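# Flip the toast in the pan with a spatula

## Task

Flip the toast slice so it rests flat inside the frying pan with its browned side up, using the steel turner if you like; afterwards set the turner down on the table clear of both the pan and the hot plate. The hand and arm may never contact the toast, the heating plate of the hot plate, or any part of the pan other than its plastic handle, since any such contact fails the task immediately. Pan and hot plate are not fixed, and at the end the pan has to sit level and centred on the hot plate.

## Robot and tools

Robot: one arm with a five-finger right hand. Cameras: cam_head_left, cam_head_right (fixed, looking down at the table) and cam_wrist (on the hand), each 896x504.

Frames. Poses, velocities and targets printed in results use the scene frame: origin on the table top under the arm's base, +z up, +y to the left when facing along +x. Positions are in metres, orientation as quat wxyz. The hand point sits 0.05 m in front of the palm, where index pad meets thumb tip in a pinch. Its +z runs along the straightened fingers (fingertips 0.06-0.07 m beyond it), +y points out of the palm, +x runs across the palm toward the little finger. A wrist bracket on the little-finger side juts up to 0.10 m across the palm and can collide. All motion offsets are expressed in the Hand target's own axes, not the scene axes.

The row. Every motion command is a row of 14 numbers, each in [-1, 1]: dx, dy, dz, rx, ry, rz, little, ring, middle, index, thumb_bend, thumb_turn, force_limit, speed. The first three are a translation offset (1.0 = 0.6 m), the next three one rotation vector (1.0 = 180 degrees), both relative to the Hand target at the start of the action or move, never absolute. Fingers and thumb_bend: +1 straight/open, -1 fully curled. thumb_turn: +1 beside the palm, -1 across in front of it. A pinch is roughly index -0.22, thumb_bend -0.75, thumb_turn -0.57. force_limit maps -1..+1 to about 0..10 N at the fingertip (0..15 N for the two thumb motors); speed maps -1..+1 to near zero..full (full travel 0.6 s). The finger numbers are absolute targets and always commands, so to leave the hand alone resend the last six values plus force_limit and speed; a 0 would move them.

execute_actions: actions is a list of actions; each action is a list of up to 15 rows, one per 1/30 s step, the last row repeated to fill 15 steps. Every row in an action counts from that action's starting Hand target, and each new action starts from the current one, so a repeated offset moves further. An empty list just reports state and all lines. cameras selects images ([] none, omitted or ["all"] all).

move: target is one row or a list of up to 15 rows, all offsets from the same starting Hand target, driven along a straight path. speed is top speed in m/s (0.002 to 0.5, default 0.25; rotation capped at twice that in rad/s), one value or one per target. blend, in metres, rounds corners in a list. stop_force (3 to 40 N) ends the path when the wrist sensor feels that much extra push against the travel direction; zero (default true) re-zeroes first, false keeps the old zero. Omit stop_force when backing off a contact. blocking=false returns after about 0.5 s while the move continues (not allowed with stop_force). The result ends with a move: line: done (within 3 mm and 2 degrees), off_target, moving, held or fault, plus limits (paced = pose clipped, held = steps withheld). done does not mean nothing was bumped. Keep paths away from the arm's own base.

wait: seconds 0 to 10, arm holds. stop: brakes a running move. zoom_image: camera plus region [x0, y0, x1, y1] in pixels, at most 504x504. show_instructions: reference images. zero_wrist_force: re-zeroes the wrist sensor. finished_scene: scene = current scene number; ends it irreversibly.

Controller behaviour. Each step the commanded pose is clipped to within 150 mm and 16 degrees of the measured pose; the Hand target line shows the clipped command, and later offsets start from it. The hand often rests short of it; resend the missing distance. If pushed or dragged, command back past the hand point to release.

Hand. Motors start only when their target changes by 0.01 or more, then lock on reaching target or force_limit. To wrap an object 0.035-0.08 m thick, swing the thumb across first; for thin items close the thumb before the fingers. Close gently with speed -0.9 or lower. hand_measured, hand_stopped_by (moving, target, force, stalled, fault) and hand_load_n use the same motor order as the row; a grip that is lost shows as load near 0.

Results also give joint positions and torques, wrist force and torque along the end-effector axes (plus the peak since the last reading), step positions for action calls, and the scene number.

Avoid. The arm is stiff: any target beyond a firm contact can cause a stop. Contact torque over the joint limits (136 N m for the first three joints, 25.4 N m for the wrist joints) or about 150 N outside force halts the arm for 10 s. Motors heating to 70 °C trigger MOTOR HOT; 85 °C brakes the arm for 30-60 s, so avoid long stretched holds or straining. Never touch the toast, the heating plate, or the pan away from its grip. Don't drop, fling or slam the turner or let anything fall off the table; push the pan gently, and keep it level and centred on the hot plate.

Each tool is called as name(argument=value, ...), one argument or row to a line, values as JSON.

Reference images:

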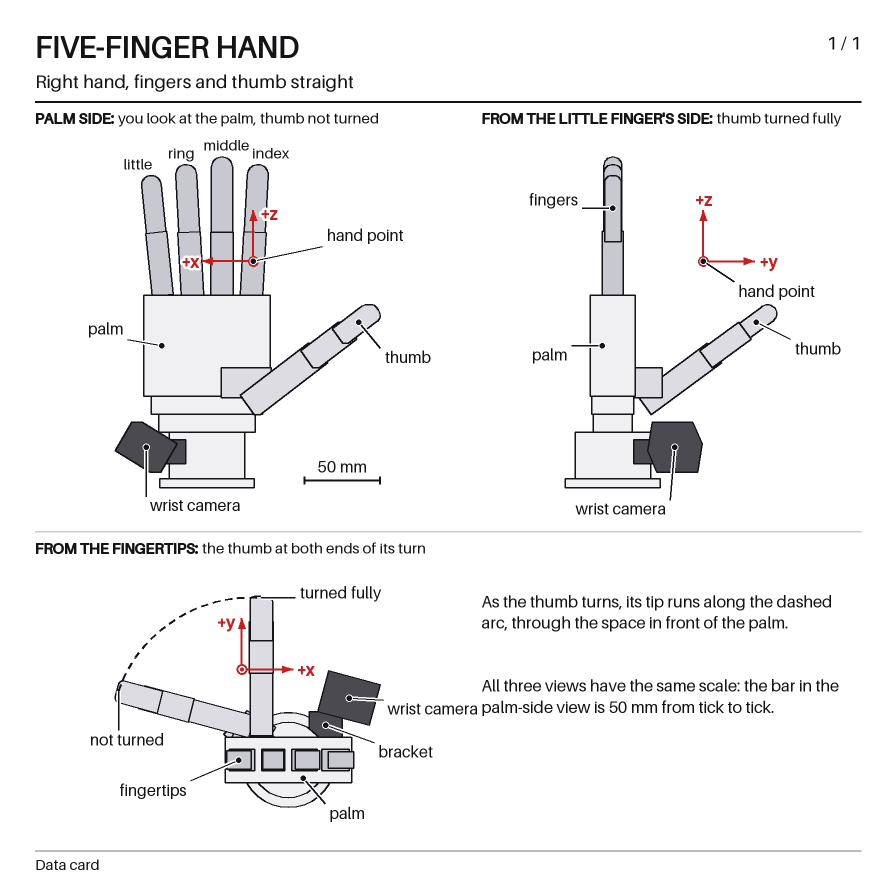

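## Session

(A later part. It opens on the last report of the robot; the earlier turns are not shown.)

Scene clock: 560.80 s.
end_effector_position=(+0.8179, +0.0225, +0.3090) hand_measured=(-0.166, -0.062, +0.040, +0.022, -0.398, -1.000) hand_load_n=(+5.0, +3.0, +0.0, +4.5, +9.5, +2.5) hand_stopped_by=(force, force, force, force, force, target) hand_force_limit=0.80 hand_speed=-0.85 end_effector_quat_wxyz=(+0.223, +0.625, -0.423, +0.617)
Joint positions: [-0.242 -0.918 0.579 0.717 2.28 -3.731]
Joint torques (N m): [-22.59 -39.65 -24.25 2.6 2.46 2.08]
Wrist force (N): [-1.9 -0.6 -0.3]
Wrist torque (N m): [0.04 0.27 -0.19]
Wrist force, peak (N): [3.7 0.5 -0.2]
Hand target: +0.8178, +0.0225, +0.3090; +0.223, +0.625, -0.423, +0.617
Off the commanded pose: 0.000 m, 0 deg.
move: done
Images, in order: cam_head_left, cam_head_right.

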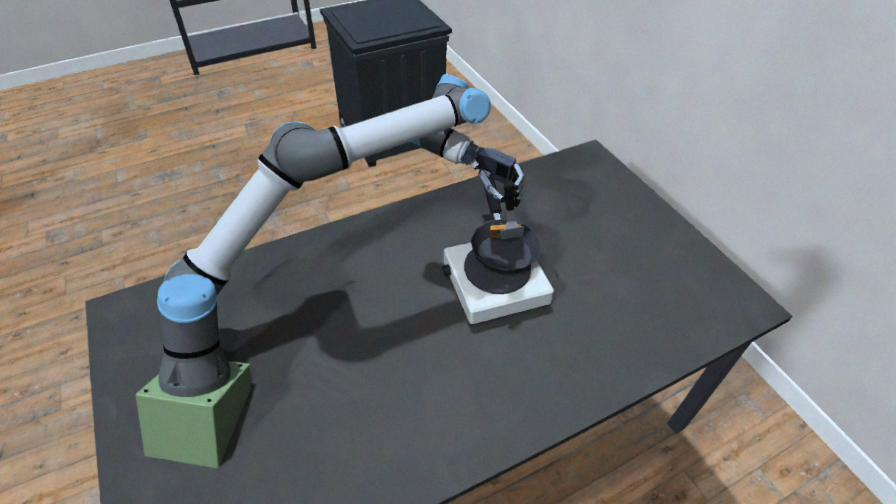

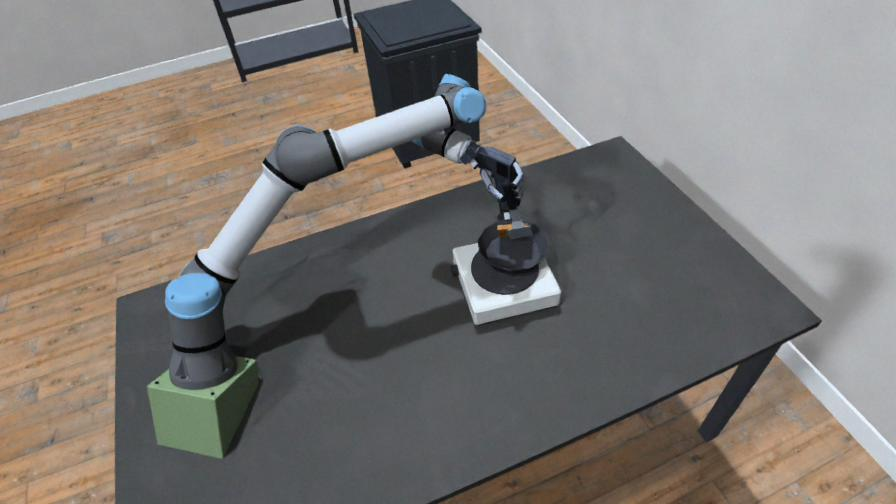

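move(
  target=[-0.0055,-0.109,-0.02,-0.0079,0.0154,-0.0815,-0.7,-0.7,-0.75,-0.7,-0.95,-1,0.8,-0.85],
  speed=0.04,
  stop_force=6,
  cameras=["cam_head_left","cam_head_right"],
)

zoom_image(
  camera="cam_head_left",
  region=[460, 190, 550, 290],
)

zoom_image(
  camera="cam_head_right",
  region=[460, 190, 550, 290],
)

Scene clock: 571.00 s.
end_effector_position=(+0.8628, +0.0680, +0.3231) hand_measured=(-0.166, -0.062, +0.040, +0.022, -0.398, -1.000) hand_load_n=(+5.0, +2.5, +0.5, +2.5, +12.0, +2.5) hand_stopped_by=(force, force, force, force, force, target) hand_force_limit=0.80 hand_speed=-0.85 end_effector_quat_wxyz=(+0.293, +0.656, -0.307, +0.624)
Joint positions: [-0.154 -0.647 0.035 0.865 2.37 -4.051]
Joint torques (N m): [-24.38 -56.14 -24.42 2.13 -0.14 2.15]
Wrist force (N): [-4.3 -0.1 -1.0]
Wrist torque (N m): [0.08 0.28 -0.40]
Wrist force, peak (N): [-4.9 -0.3 -0.9]
Hand target: +0.8639, +0.0685, +0.3234; +0.318, +0.656, -0.342, +0.593
Off the commanded pose: 0.001 m, 6 deg.
elbow stopped short: the move would have taken joint 3 (elbow) straighter than the controller allows.
move: off_target
Images, in order: cam_head_left, cam_head_right.

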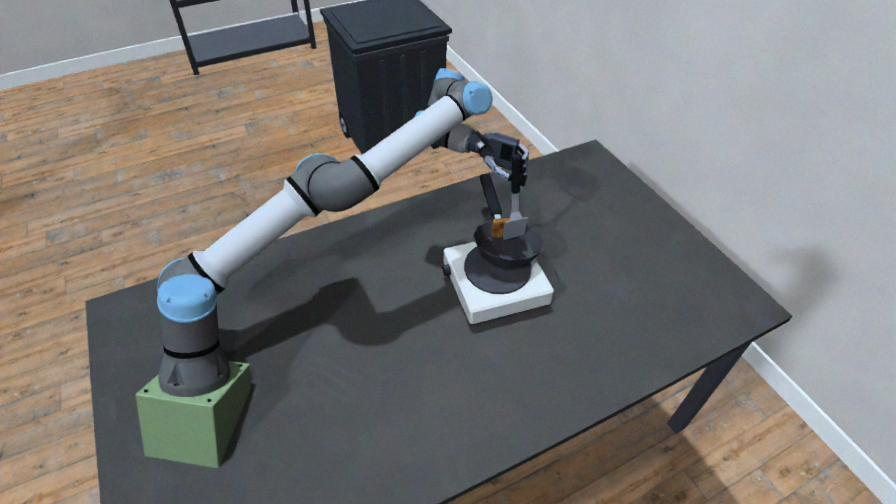

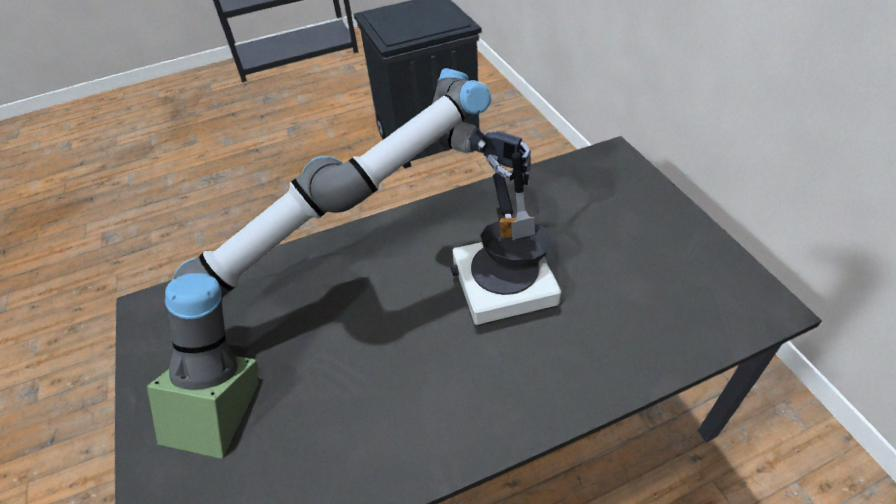

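Scaled by 5.040.

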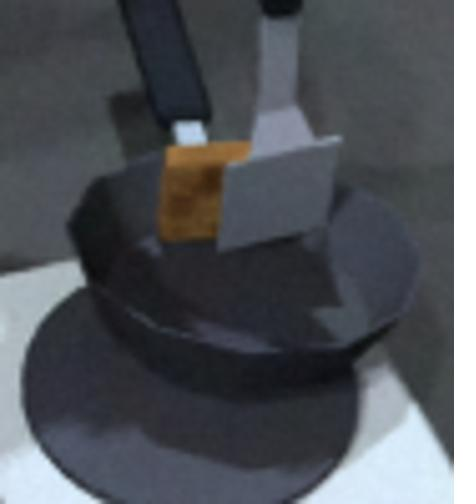

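Scaled by 5.040.

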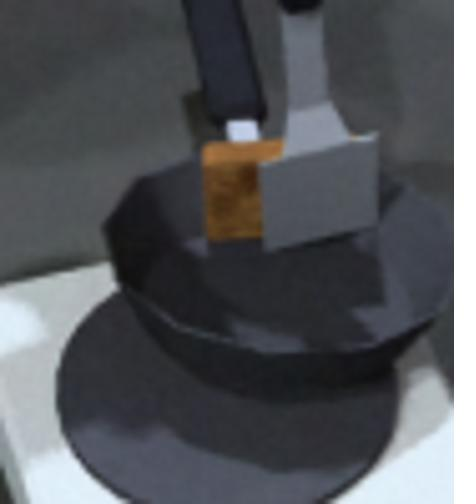

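move(
  target=[0.003,-0.0152,-0.0407,0.0546,0.0083,-0.0058,-0.7,-0.7,-0.75,-0.7,-0.95,-1,0.8,-0.85],
  speed=0.05,
  stop_force=5,
  cameras=["cam_head_left","cam_head_right"],
)

zoom_image(
  camera="cam_head_left",
  region=[440, 160, 580, 330],
)

zoom_image(
  camera="cam_head_right",
  region=[440, 160, 580, 330],
)

Scene clock: 578.47 s.
end_effector_position=(+0.8578, +0.0936, +0.3274) hand_measured=(-0.166, -0.062, +0.040, +0.022, -0.398, -1.000) hand_load_n=(+3.5, +0.0, +0.0, +6.0, +10.0, +4.5) hand_stopped_by=(force, force, force, force, force, target) hand_force_limit=0.80 hand_speed=-0.85 end_effector_quat_wxyz=(+0.271, +0.676, -0.280, +0.626)
Joint positions: [-0.133 -0.838 0.377 0.676 2.317 -4.094]
Joint torques (N m): [-22.09 -44.96 -25.82 2.32 2.64 2.23]
Wrist force (N): [-5.1 -0.1 -0.4]
Wrist torque (N m): [0.11 0.51 -0.44]
Wrist force, peak (N): [-5.4 -0.1 0.0]
Hand target: +0.8578, +0.0936, +0.3274; +0.271, +0.676, -0.280, +0.626
Off the commanded pose: 0.000 m, 0 deg.
move: done
Images, in order: cam_head_left, cam_head_right.

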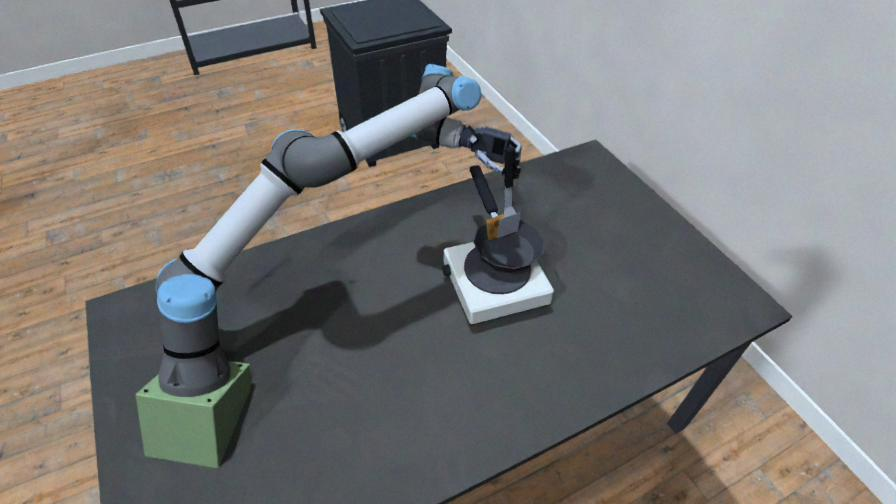

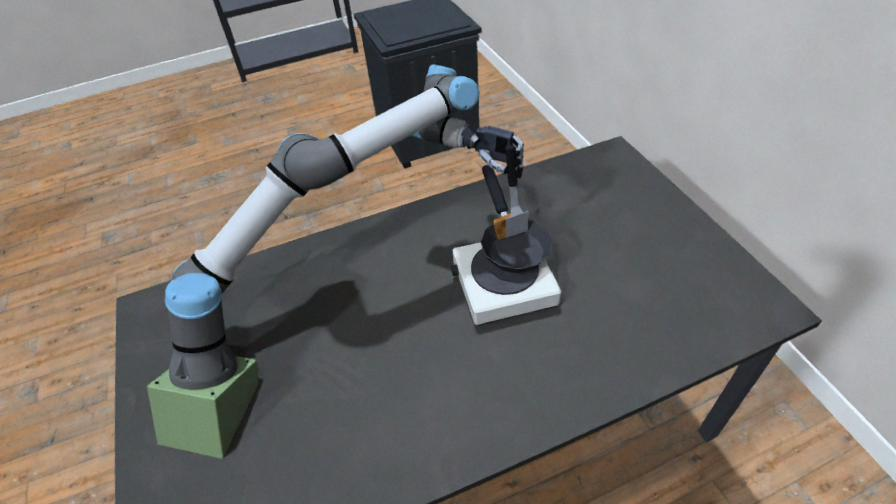

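Scaled by 2.965.

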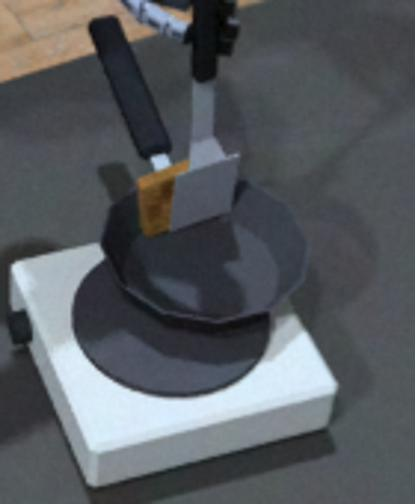

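Scaled by 2.965.

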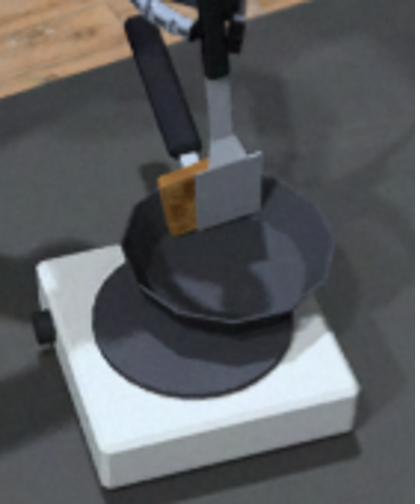

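move(
  target=[0.0027,-0.0407,-0.042,-0.002,0.0239,-0.0231,-0.7,-0.7,-0.75,-0.7,-0.95,-1,0.8,-0.85],
  speed=0.05,
  stop_force=5,
  cameras=["cam_head_left","cam_head_right"],
)

zoom_image(
  camera="cam_head_left",
  region=[440, 160, 580, 330],
)

zoom_image(
  camera="cam_head_right",
  region=[440, 160, 580, 330],
)

Scene clock: 589.47 s.
end_effector_position=(+0.8579, +0.1286, +0.3303) hand_measured=(-0.166, -0.062, +0.040, +0.022, -0.398, -1.000) hand_load_n=(+3.5, +0.0, +0.0, +6.0, +10.5, +4.5) hand_stopped_by=(force, force, force, force, force, target) hand_force_limit=0.80 hand_speed=-0.85 end_effector_quat_wxyz=(+0.306, +0.661, -0.247, +0.640)
Joint positions: [-0.064 -0.795 0.304 0.633 2.431 -4.211]
Joint torques (N m): [-21.9 -70.77 -13.76 1.9 2.42 -0.66]
Wrist force (N): [-5.5 -0.9 -0.2]
Wrist torque (N m): [-0.02 0.52 -0.51]
Wrist force, peak (N): [-5.8 -1.1 0.1]
Hand target: +0.8579, +0.1286, +0.3304; +0.306, +0.661, -0.247, +0.640
Off the commanded pose: 0.000 m, 0 deg.
move: done
Images, in order: cam_head_left, cam_head_right.

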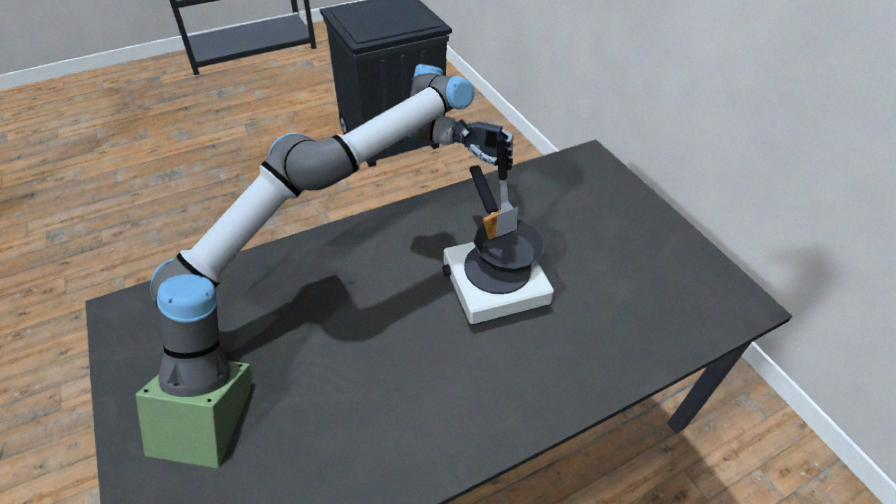

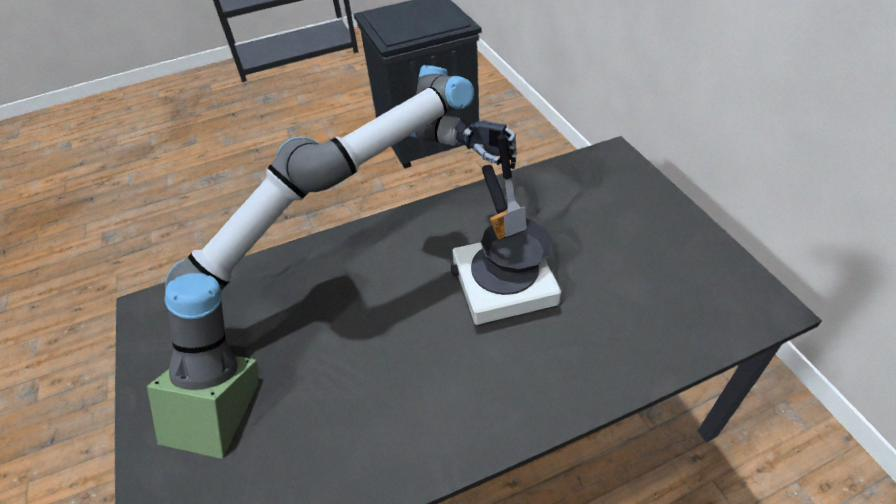

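Scaled by 2.965.

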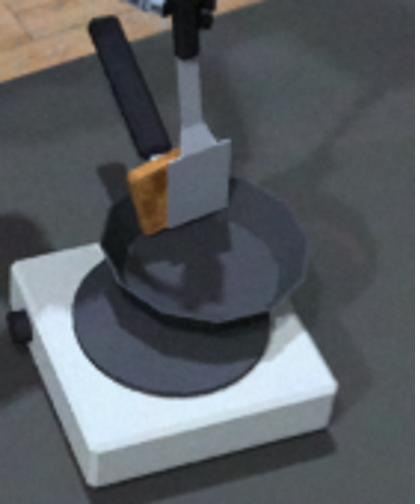

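Scaled by 2.965.

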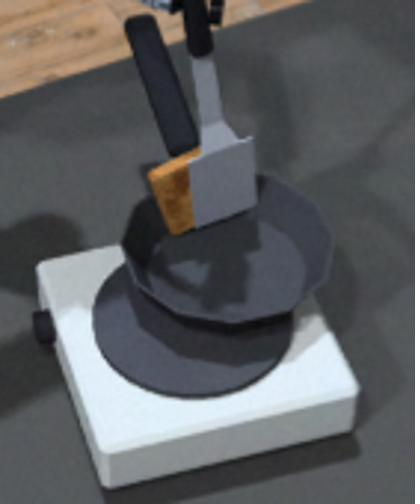

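move(
  target=[-0.0055,0.0578,0.06,0,0,0,-0.7,-0.7,-0.75,-0.7,-0.95,-1,0.8,-0.85],
  speed=0.04,
  cameras=["cam_head_left","cam_head_right"],
)

zoom_image(
  camera="cam_head_left",
  region=[440, 160, 580, 330],
)

zoom_image(
  camera="cam_head_right",
  region=[440, 160, 580, 330],
)

Scene clock: 593.97 s.
end_effector_position=(+0.8579, +0.0785, +0.3305) hand_measured=(-0.166, -0.062, +0.040, +0.022, -0.398, -1.000) hand_load_n=(+5.0, +0.0, +0.0, +5.0, +10.0, +4.5) hand_stopped_by=(force, force, force, force, force, target) hand_force_limit=0.80 hand_speed=-0.85 end_effector_quat_wxyz=(+0.306, +0.661, -0.247, +0.640) end_effector_velocity=(-0.001, +0.001, +0.001) end_effector_angular_velocity=(-0.001, +0.001, -0.002)
Joint positions: [-0.138 -0.896 0.538 0.488 2.358 -4.226]
Joint velocities: [0.001 0.001 -0.004 0.005 0.003 0]
Joint torques (N m): [-8.65 -44.16 -27.18 2.35 3.43 -1.69]
Wrist force (N): [-4.8 -0.9 -0.5]
Wrist torque (N m): [0.11 0.30 -0.29]
Wrist force, peak (N): [-5.9 -0.8 0.2]
Hand target: +0.8579, +0.0785, +0.3303; +0.306, +0.661, -0.247, +0.640
Off the commanded pose: 0.000 m, 0 deg.
move: done
Images, in order: cam_head_left, cam_head_right.

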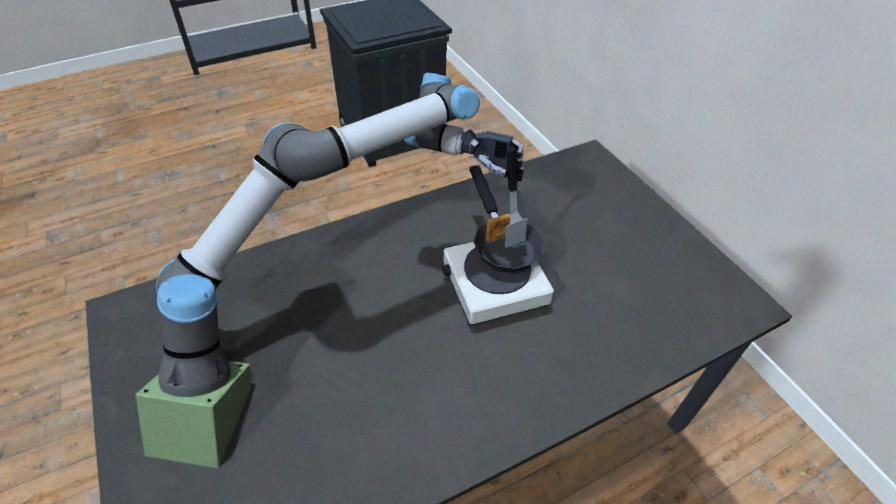

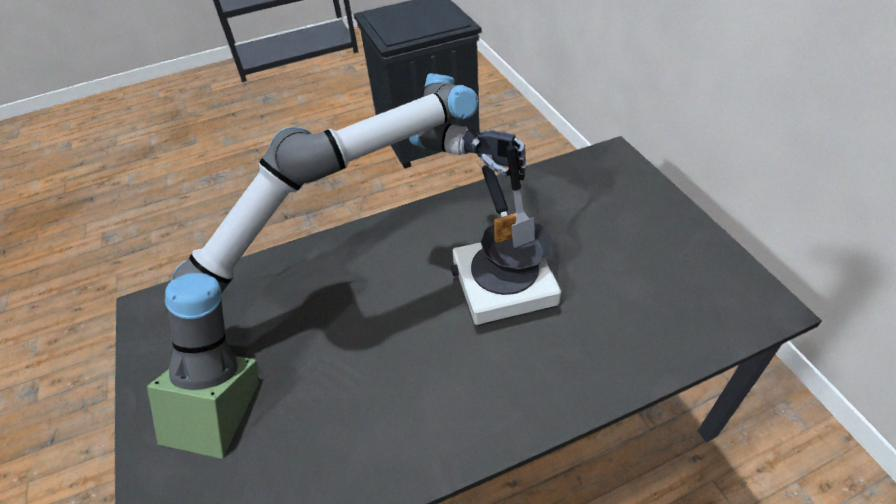

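Scaled by 2.965.

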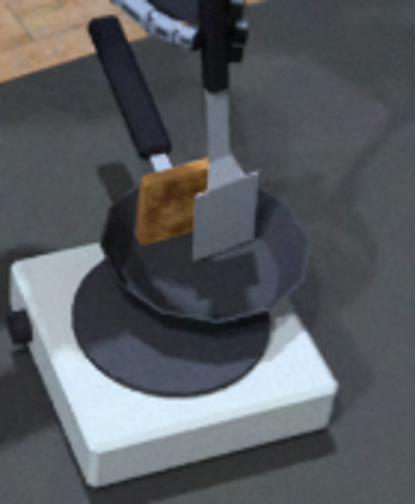

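Scaled by 2.965.

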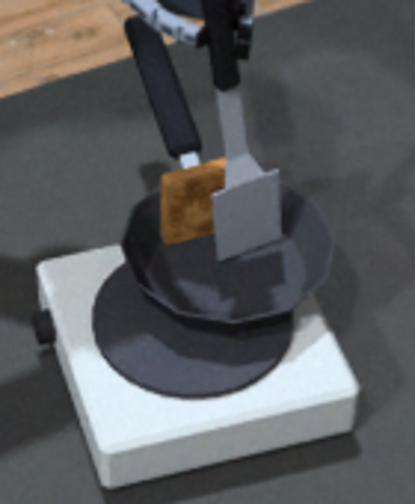

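move(
  target=[0.0338,0.079,0.0387,0.0065,-0.0798,0.0772,-0.7,-0.7,-0.75,-0.7,-0.95,-1,0.8,-0.85],
  speed=0.06,
  cameras=["cam_head_left","cam_head_right"],
)

zoom_image(
  camera="cam_head_left",
  region=[460, 190, 560, 290],
)

zoom_image(
  camera="cam_head_right",
  region=[460, 190, 560, 290],
)

Scene clock: 624.83 s.
end_effector_position=(+0.8412, +0.0303, +0.3550) hand_measured=(-0.166, -0.062, +0.040, +0.022, -0.398, -1.000) hand_load_n=(+4.5, +0.0, +0.0, +5.5, +10.5, +4.0) hand_stopped_by=(force, force, force, force, force, target) hand_force_limit=0.80 hand_speed=-0.85 end_effector_quat_wxyz=(+0.186, +0.704, -0.354, +0.587) end_effector_velocity=(+0.001, +0.001, +0.001) end_effector_angular_velocity=(-0.003, -0.005, +0.001)
Joint positions: [-0.315 -0.949 0.486 0.795 2.016 -3.899]
Joint velocities: [0.002 0 -0.001 -0.005 0.004 -0.001]
Joint torques (N m): [-8.08 -42.06 -20.48 -2.63 2.74 -2.36]
Wrist force (N): [-4.9 -1.1 0.2]
Wrist torque (N m): [-0.11 0.37 -0.35]
Wrist force, peak (N): [-5.4 -0.9 -0.5]
Hand target: +0.8412, +0.0303, +0.3548; +0.186, +0.704, -0.354, +0.587
Off the commanded pose: 0.000 m, 0 deg.
move: done
Images, in order: cam_head_left, cam_head_right.

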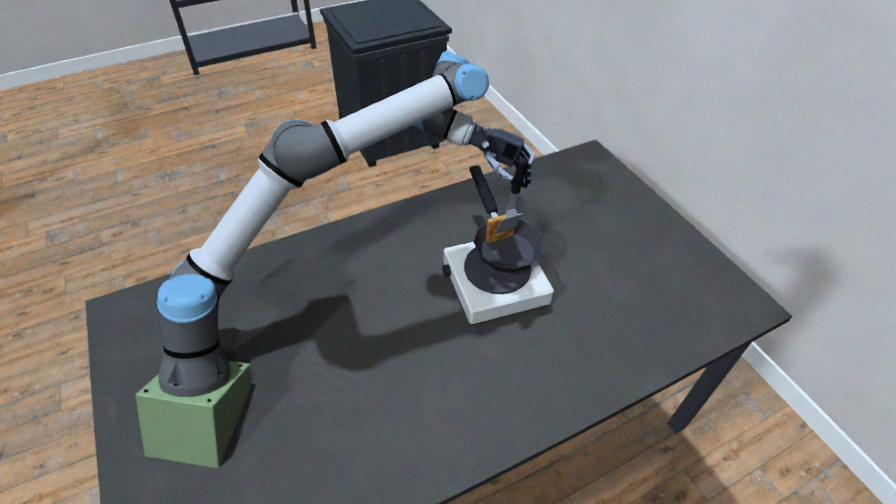

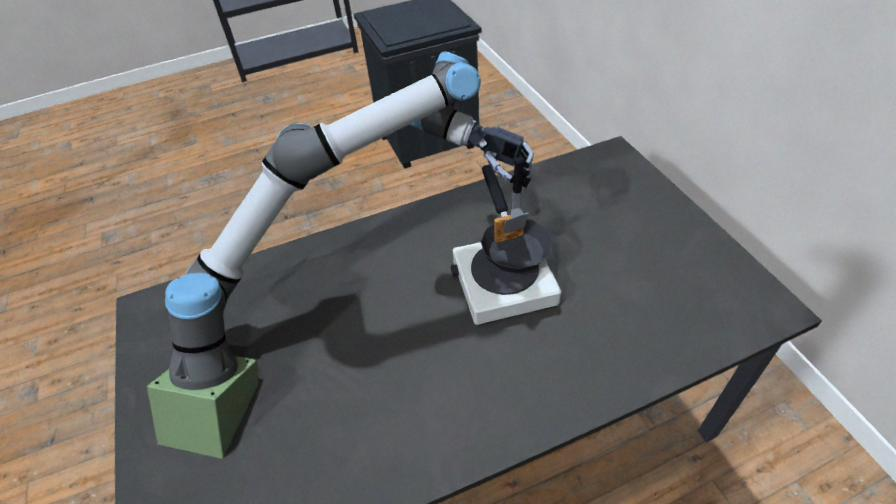

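Scaled by 5.040.

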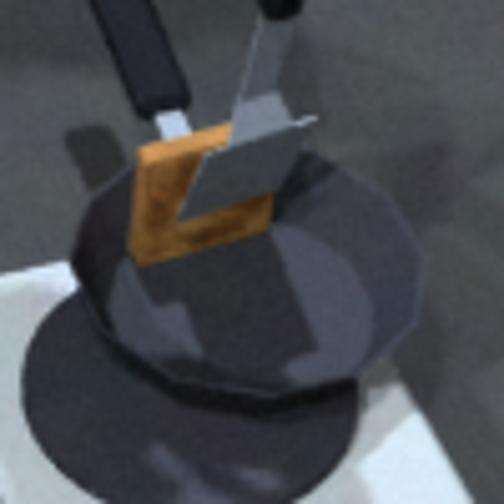

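Scaled by 5.040.

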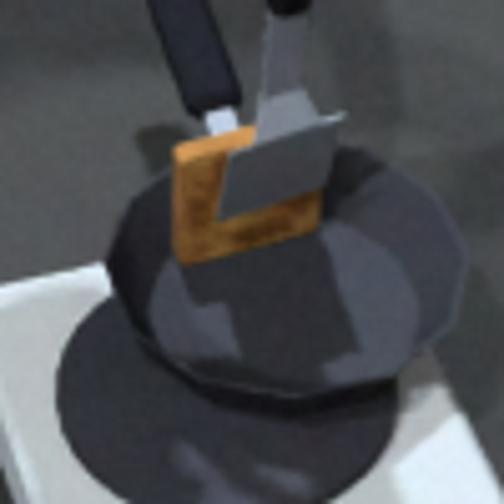

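move(
  target=[-0.016,-0.0605,-0.08,0,0,0,-0.7,-0.7,-0.75,-0.7,-0.95,-1,0.8,-0.85],
  speed=0.03,
  stop_force=4,
  cameras=["cam_head_left","cam_head_right"],
)

zoom_image(
  camera="cam_head_left",
  region=[460, 190, 560, 290],
)

zoom_image(
  camera="cam_head_right",
  region=[460, 190, 560, 290],
)

Scene clock: 633.80 s.
end_effector_position=(+0.8334, +0.0902, +0.3628) hand_measured=(-0.166, -0.062, +0.040, +0.022, -0.406, -1.000) hand_load_n=(+0.0, +0.0, +0.0, +0.0, +0.0, +0.5) hand_stopped_by=(force, force, force, force, force, target) hand_force_limit=0.80 hand_speed=-0.85 end_effector_quat_wxyz=(+0.186, +0.704, -0.354, +0.587)
Joint positions: [-0.225 -0.895 0.31 0.933 2.101 -3.865]
Joint torques (N m): [-21.89 -63.45 -12.08 -1.71 -0.04 -1.73]
Wrist force (N): [-3.6 -1.6 -0.1]
Wrist torque (N m): [-0.12 0.40 -0.28]
Wrist force, peak (N): [-5.2 -1.3 0.3]
Hand target: +0.8334, +0.0902, +0.3628; +0.186, +0.704, -0.354, +0.587
Off the commanded pose: 0.000 m, 0 deg.
move: done
Images, in order: cam_head_left, cam_head_right.

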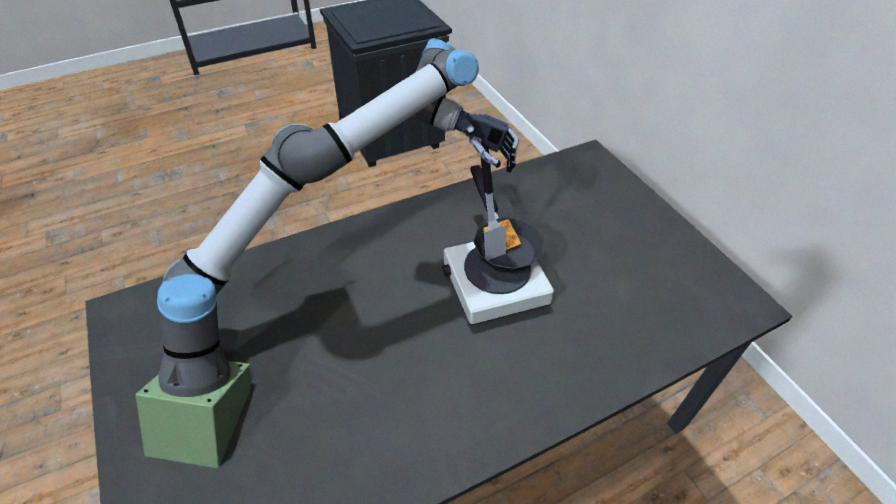

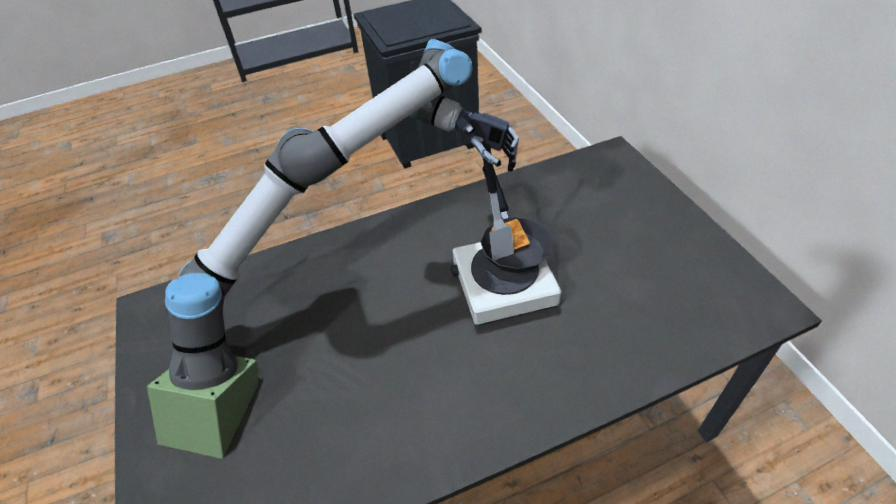

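Scaled by 5.040.

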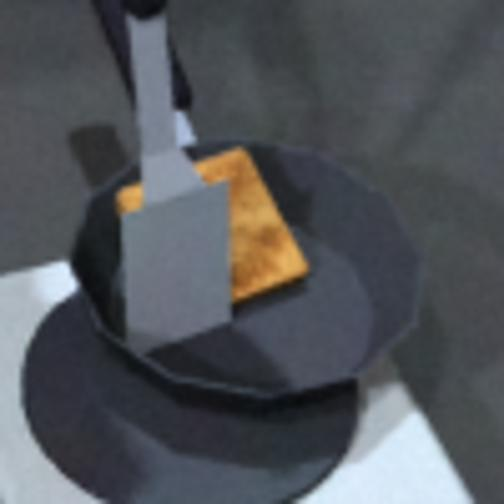

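Scaled by 5.040.

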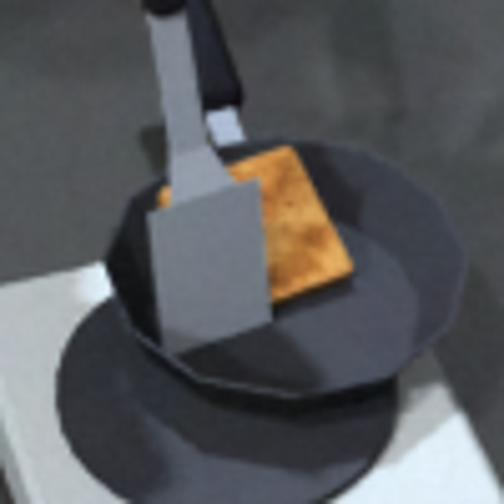

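zoom_image(
  camera="cam_head_left",
  region=[440, 100, 560, 220],
)

zoom_image(
  camera="cam_head_right",
  region=[440, 100, 560, 220],
)

wait(
  seconds=0.1,
  cameras=["cam_wrist"],
)

Scaled by 4.200.

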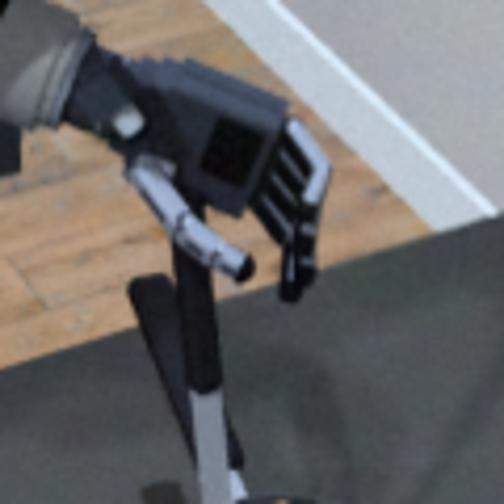

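Scaled by 4.200.

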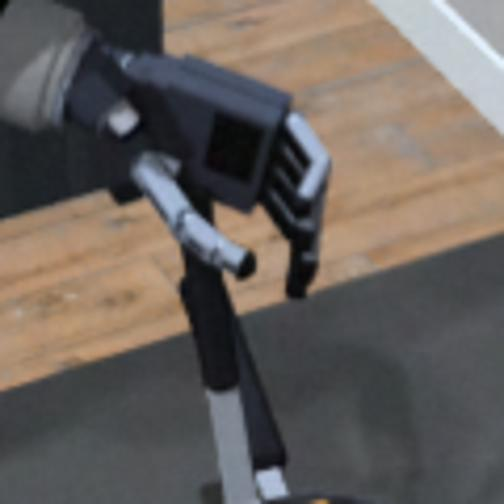

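Scene clock: 636.23 s.
end_effector_position=(+0.8334, +0.0902, +0.3628) hand_measured=(-0.166, -0.062, +0.040, +0.022, -0.406, -1.000) hand_load_n=(+0.0, +0.0, +0.0, +0.0, +0.0, +0.5) hand_stopped_by=(force, force, force, force, force, target) hand_force_limit=0.80 hand_speed=-0.85 end_effector_quat_wxyz=(+0.186, +0.704, -0.354, +0.587)
Joint positions: [-0.225 -0.895 0.31 0.933 2.101 -3.865]
Joint torques (N m): [-21.54 -63.42 -12.81 -1.44 -0.02 -1.79]
Wrist force (N): [-3.3 -1.7 0.1]
Wrist torque (N m): [-0.14 0.36 -0.27]
Wrist force, peak (N): [-3.7 -1.8 -0.2]
Hand target: +0.8334, +0.0902, +0.3628; +0.186, +0.704, -0.354, +0.587
Off the commanded pose: 0.000 m, 0 deg.
wait: 0.10 s; at rest from the start
camera_calibration:
cam_wrist: T_world_to_cam=[[-0.675518, -0.724959, 0.13457, 0.573423], [-0.607459, 0.443731, -0.65886, 0.705625], [0.417934, -0.526817, -0.740132, 0.0813005], [0, 0, 0, 1]]
Images, in order: cam_wrist.

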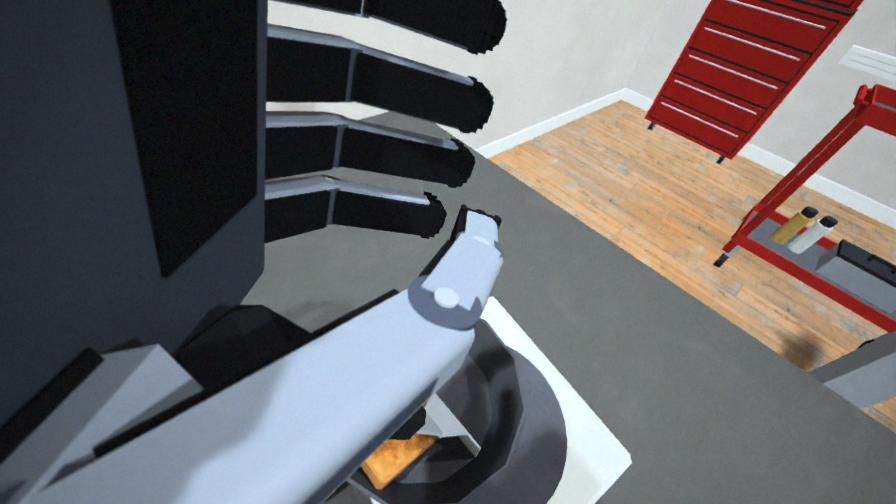

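move(
  target=[-0.067,0.042,-0.002,0,0.1455,-0.089,0.1,0.1,0.1,0.1,-0.4,-1,0,-0.3],
  speed=0.04,
  stop_force=5,
)

zoom_image(
  camera="cam_head_left",
  region=[440, 120, 560, 290],
)

zoom_image(
  camera="cam_head_right",
  region=[440, 120, 560, 290],
)

Scene clock: 659.87 s.
end_effector_position=(+0.8120, +0.0851, +0.3207) hand_measured=(+0.100, +0.100, +0.100, +0.100, -0.400, -1.000) hand_load_n=(+0.0, +0.0, +0.0, +0.0, +0.0, +0.5) hand_stopped_by=(target, target, target, target, target, target) hand_force_limit=0.00 hand_speed=-0.30 end_effector_quat_wxyz=(+0.341, +0.595, -0.202, +0.699)
Joint positions: [-0.085 -1.11 1.058 -0.114 2.485 -4.485]
Joint torques (N m): [-18.86 -38.63 -25.7 -1.63 -0.57 0.52]
Wrist force (N): [-3.8 -1.4 -1.1]
Wrist torque (N m): [-0.01 0.42 -0.37]
Wrist force, peak (N): [-4.0 -1.8 -1.2]
Hand target: +0.8120, +0.0851, +0.3207; +0.341, +0.595, -0.202, +0.699
Off the commanded pose: 0.000 m, 0 deg.
move: done
camera_calibration:
cam_wrist: T_world_to_cam=[[-0.710273, -0.580824, 0.397687, 0.492564], [-0.512667, 0.039683, -0.85767, 0.688385], [0.482374, -0.813061, -0.325955, -0.104391], [0, 0, 0, 1]]

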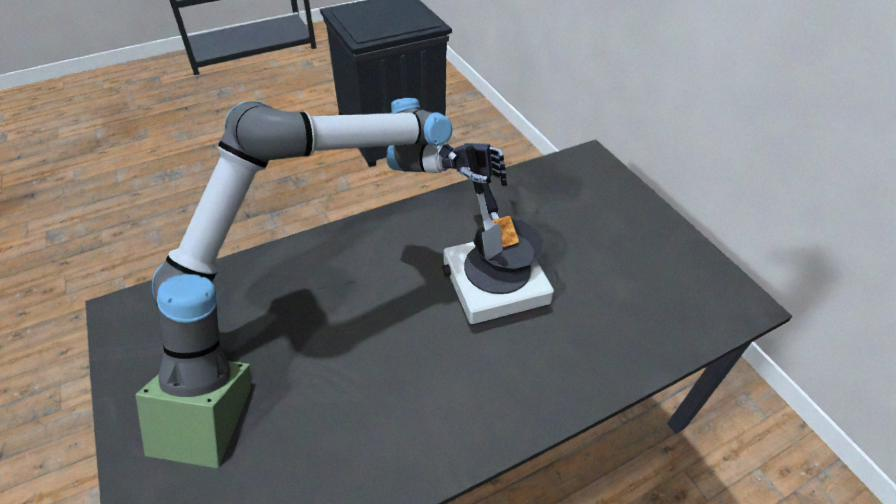

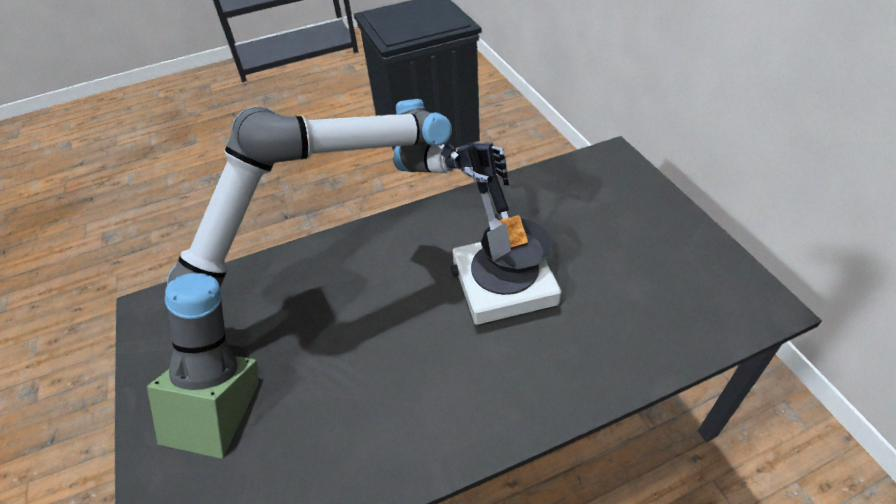

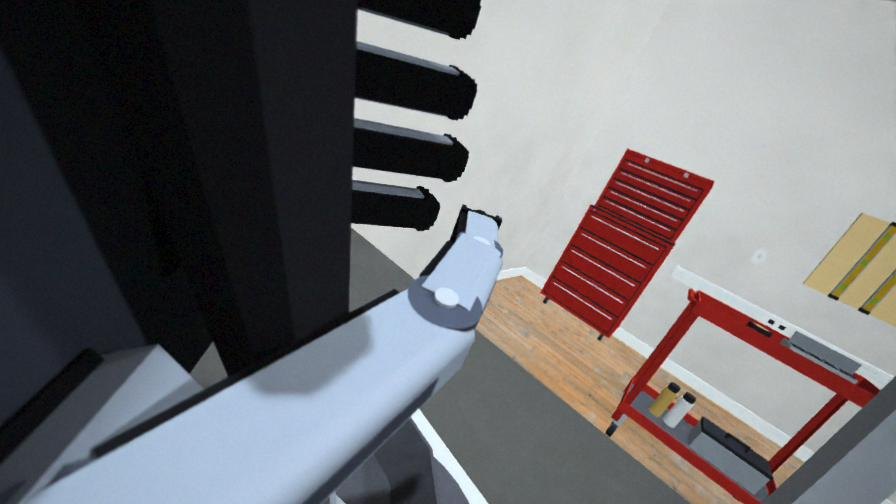

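Scaled by 2.965.

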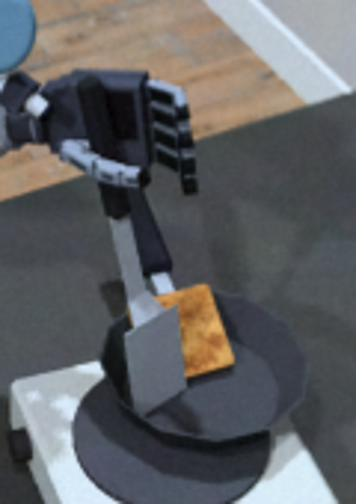

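Scaled by 2.965.

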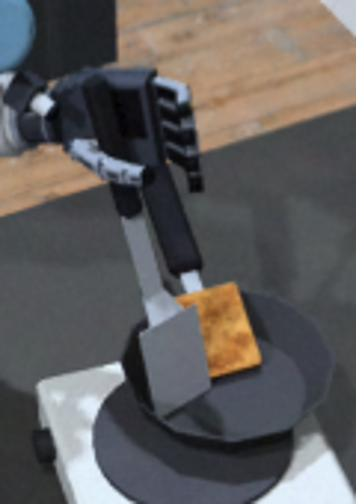

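move(
  target=[0,0,0,0,0,0,-1,-1,-1,-1,-0.4,-1,0.2,-0.6],
  cameras=["cam_wrist","cam_head_right"],
)

zoom_image(
  camera="cam_head_right",
  region=[440, 120, 560, 290],
)

Scene clock: 663.83 s.
end_effector_position=(+0.8120, +0.0851, +0.3207) hand_measured=(-1.000, -1.000, -0.272, -0.362, -0.398, -1.000) hand_load_n=(+0.0, +0.0, +10.5, +6.0, +3.5, -4.0) hand_stopped_by=(target, target, force, force, target, target) hand_force_limit=0.20 hand_speed=-0.60 end_effector_quat_wxyz=(+0.341, +0.595, -0.202, +0.699)
Joint positions: [-0.085 -1.11 1.058 -0.114 2.485 -4.485]
Joint torques (N m): [-18.67 -38.47 -21.82 -1.69 0 -1.39]
Wrist force (N): [-3.7 -1.6 -1.0]
Wrist torque (N m): [-0.03 0.43 -0.37]
Wrist force, peak (N): [-4.0 -1.8 -1.1]
Hand target: +0.8120, +0.0851, +0.3207; +0.341, +0.595, -0.202, +0.699
Off the commanded pose: 0.000 m, 0 deg.
move: done
camera_calibration:
cam_wrist: T_world_to_cam=[[-0.710268, -0.580812, 0.397714, 0.492555], [-0.512688, 0.0396735, -0.857658, 0.68839], [0.482359, -0.81307, -0.325954, -0.104389], [0, 0, 0, 1]]
Images, in order: cam_head_right, cam_wrist.

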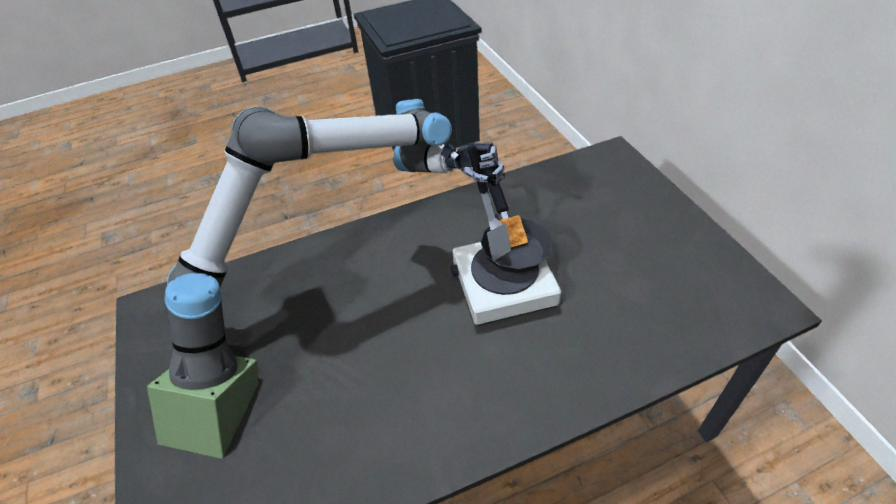

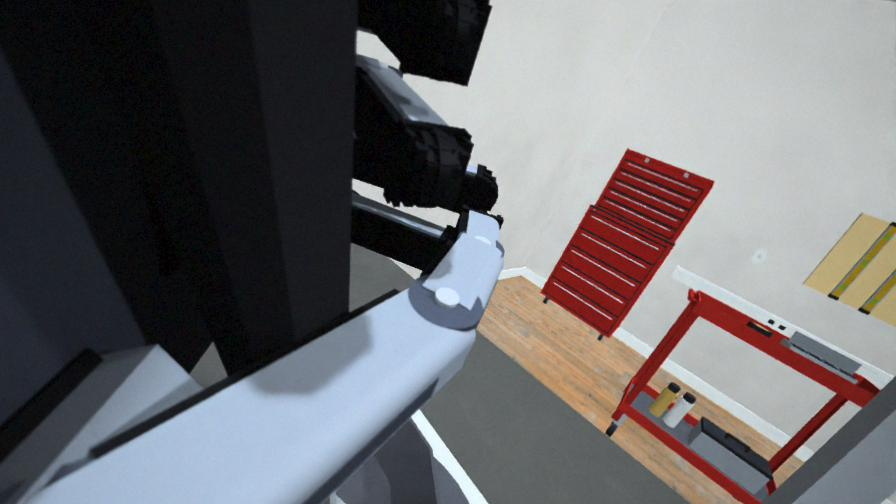

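Scaled by 2.965.

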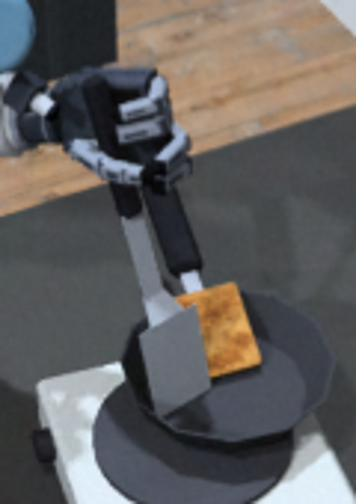

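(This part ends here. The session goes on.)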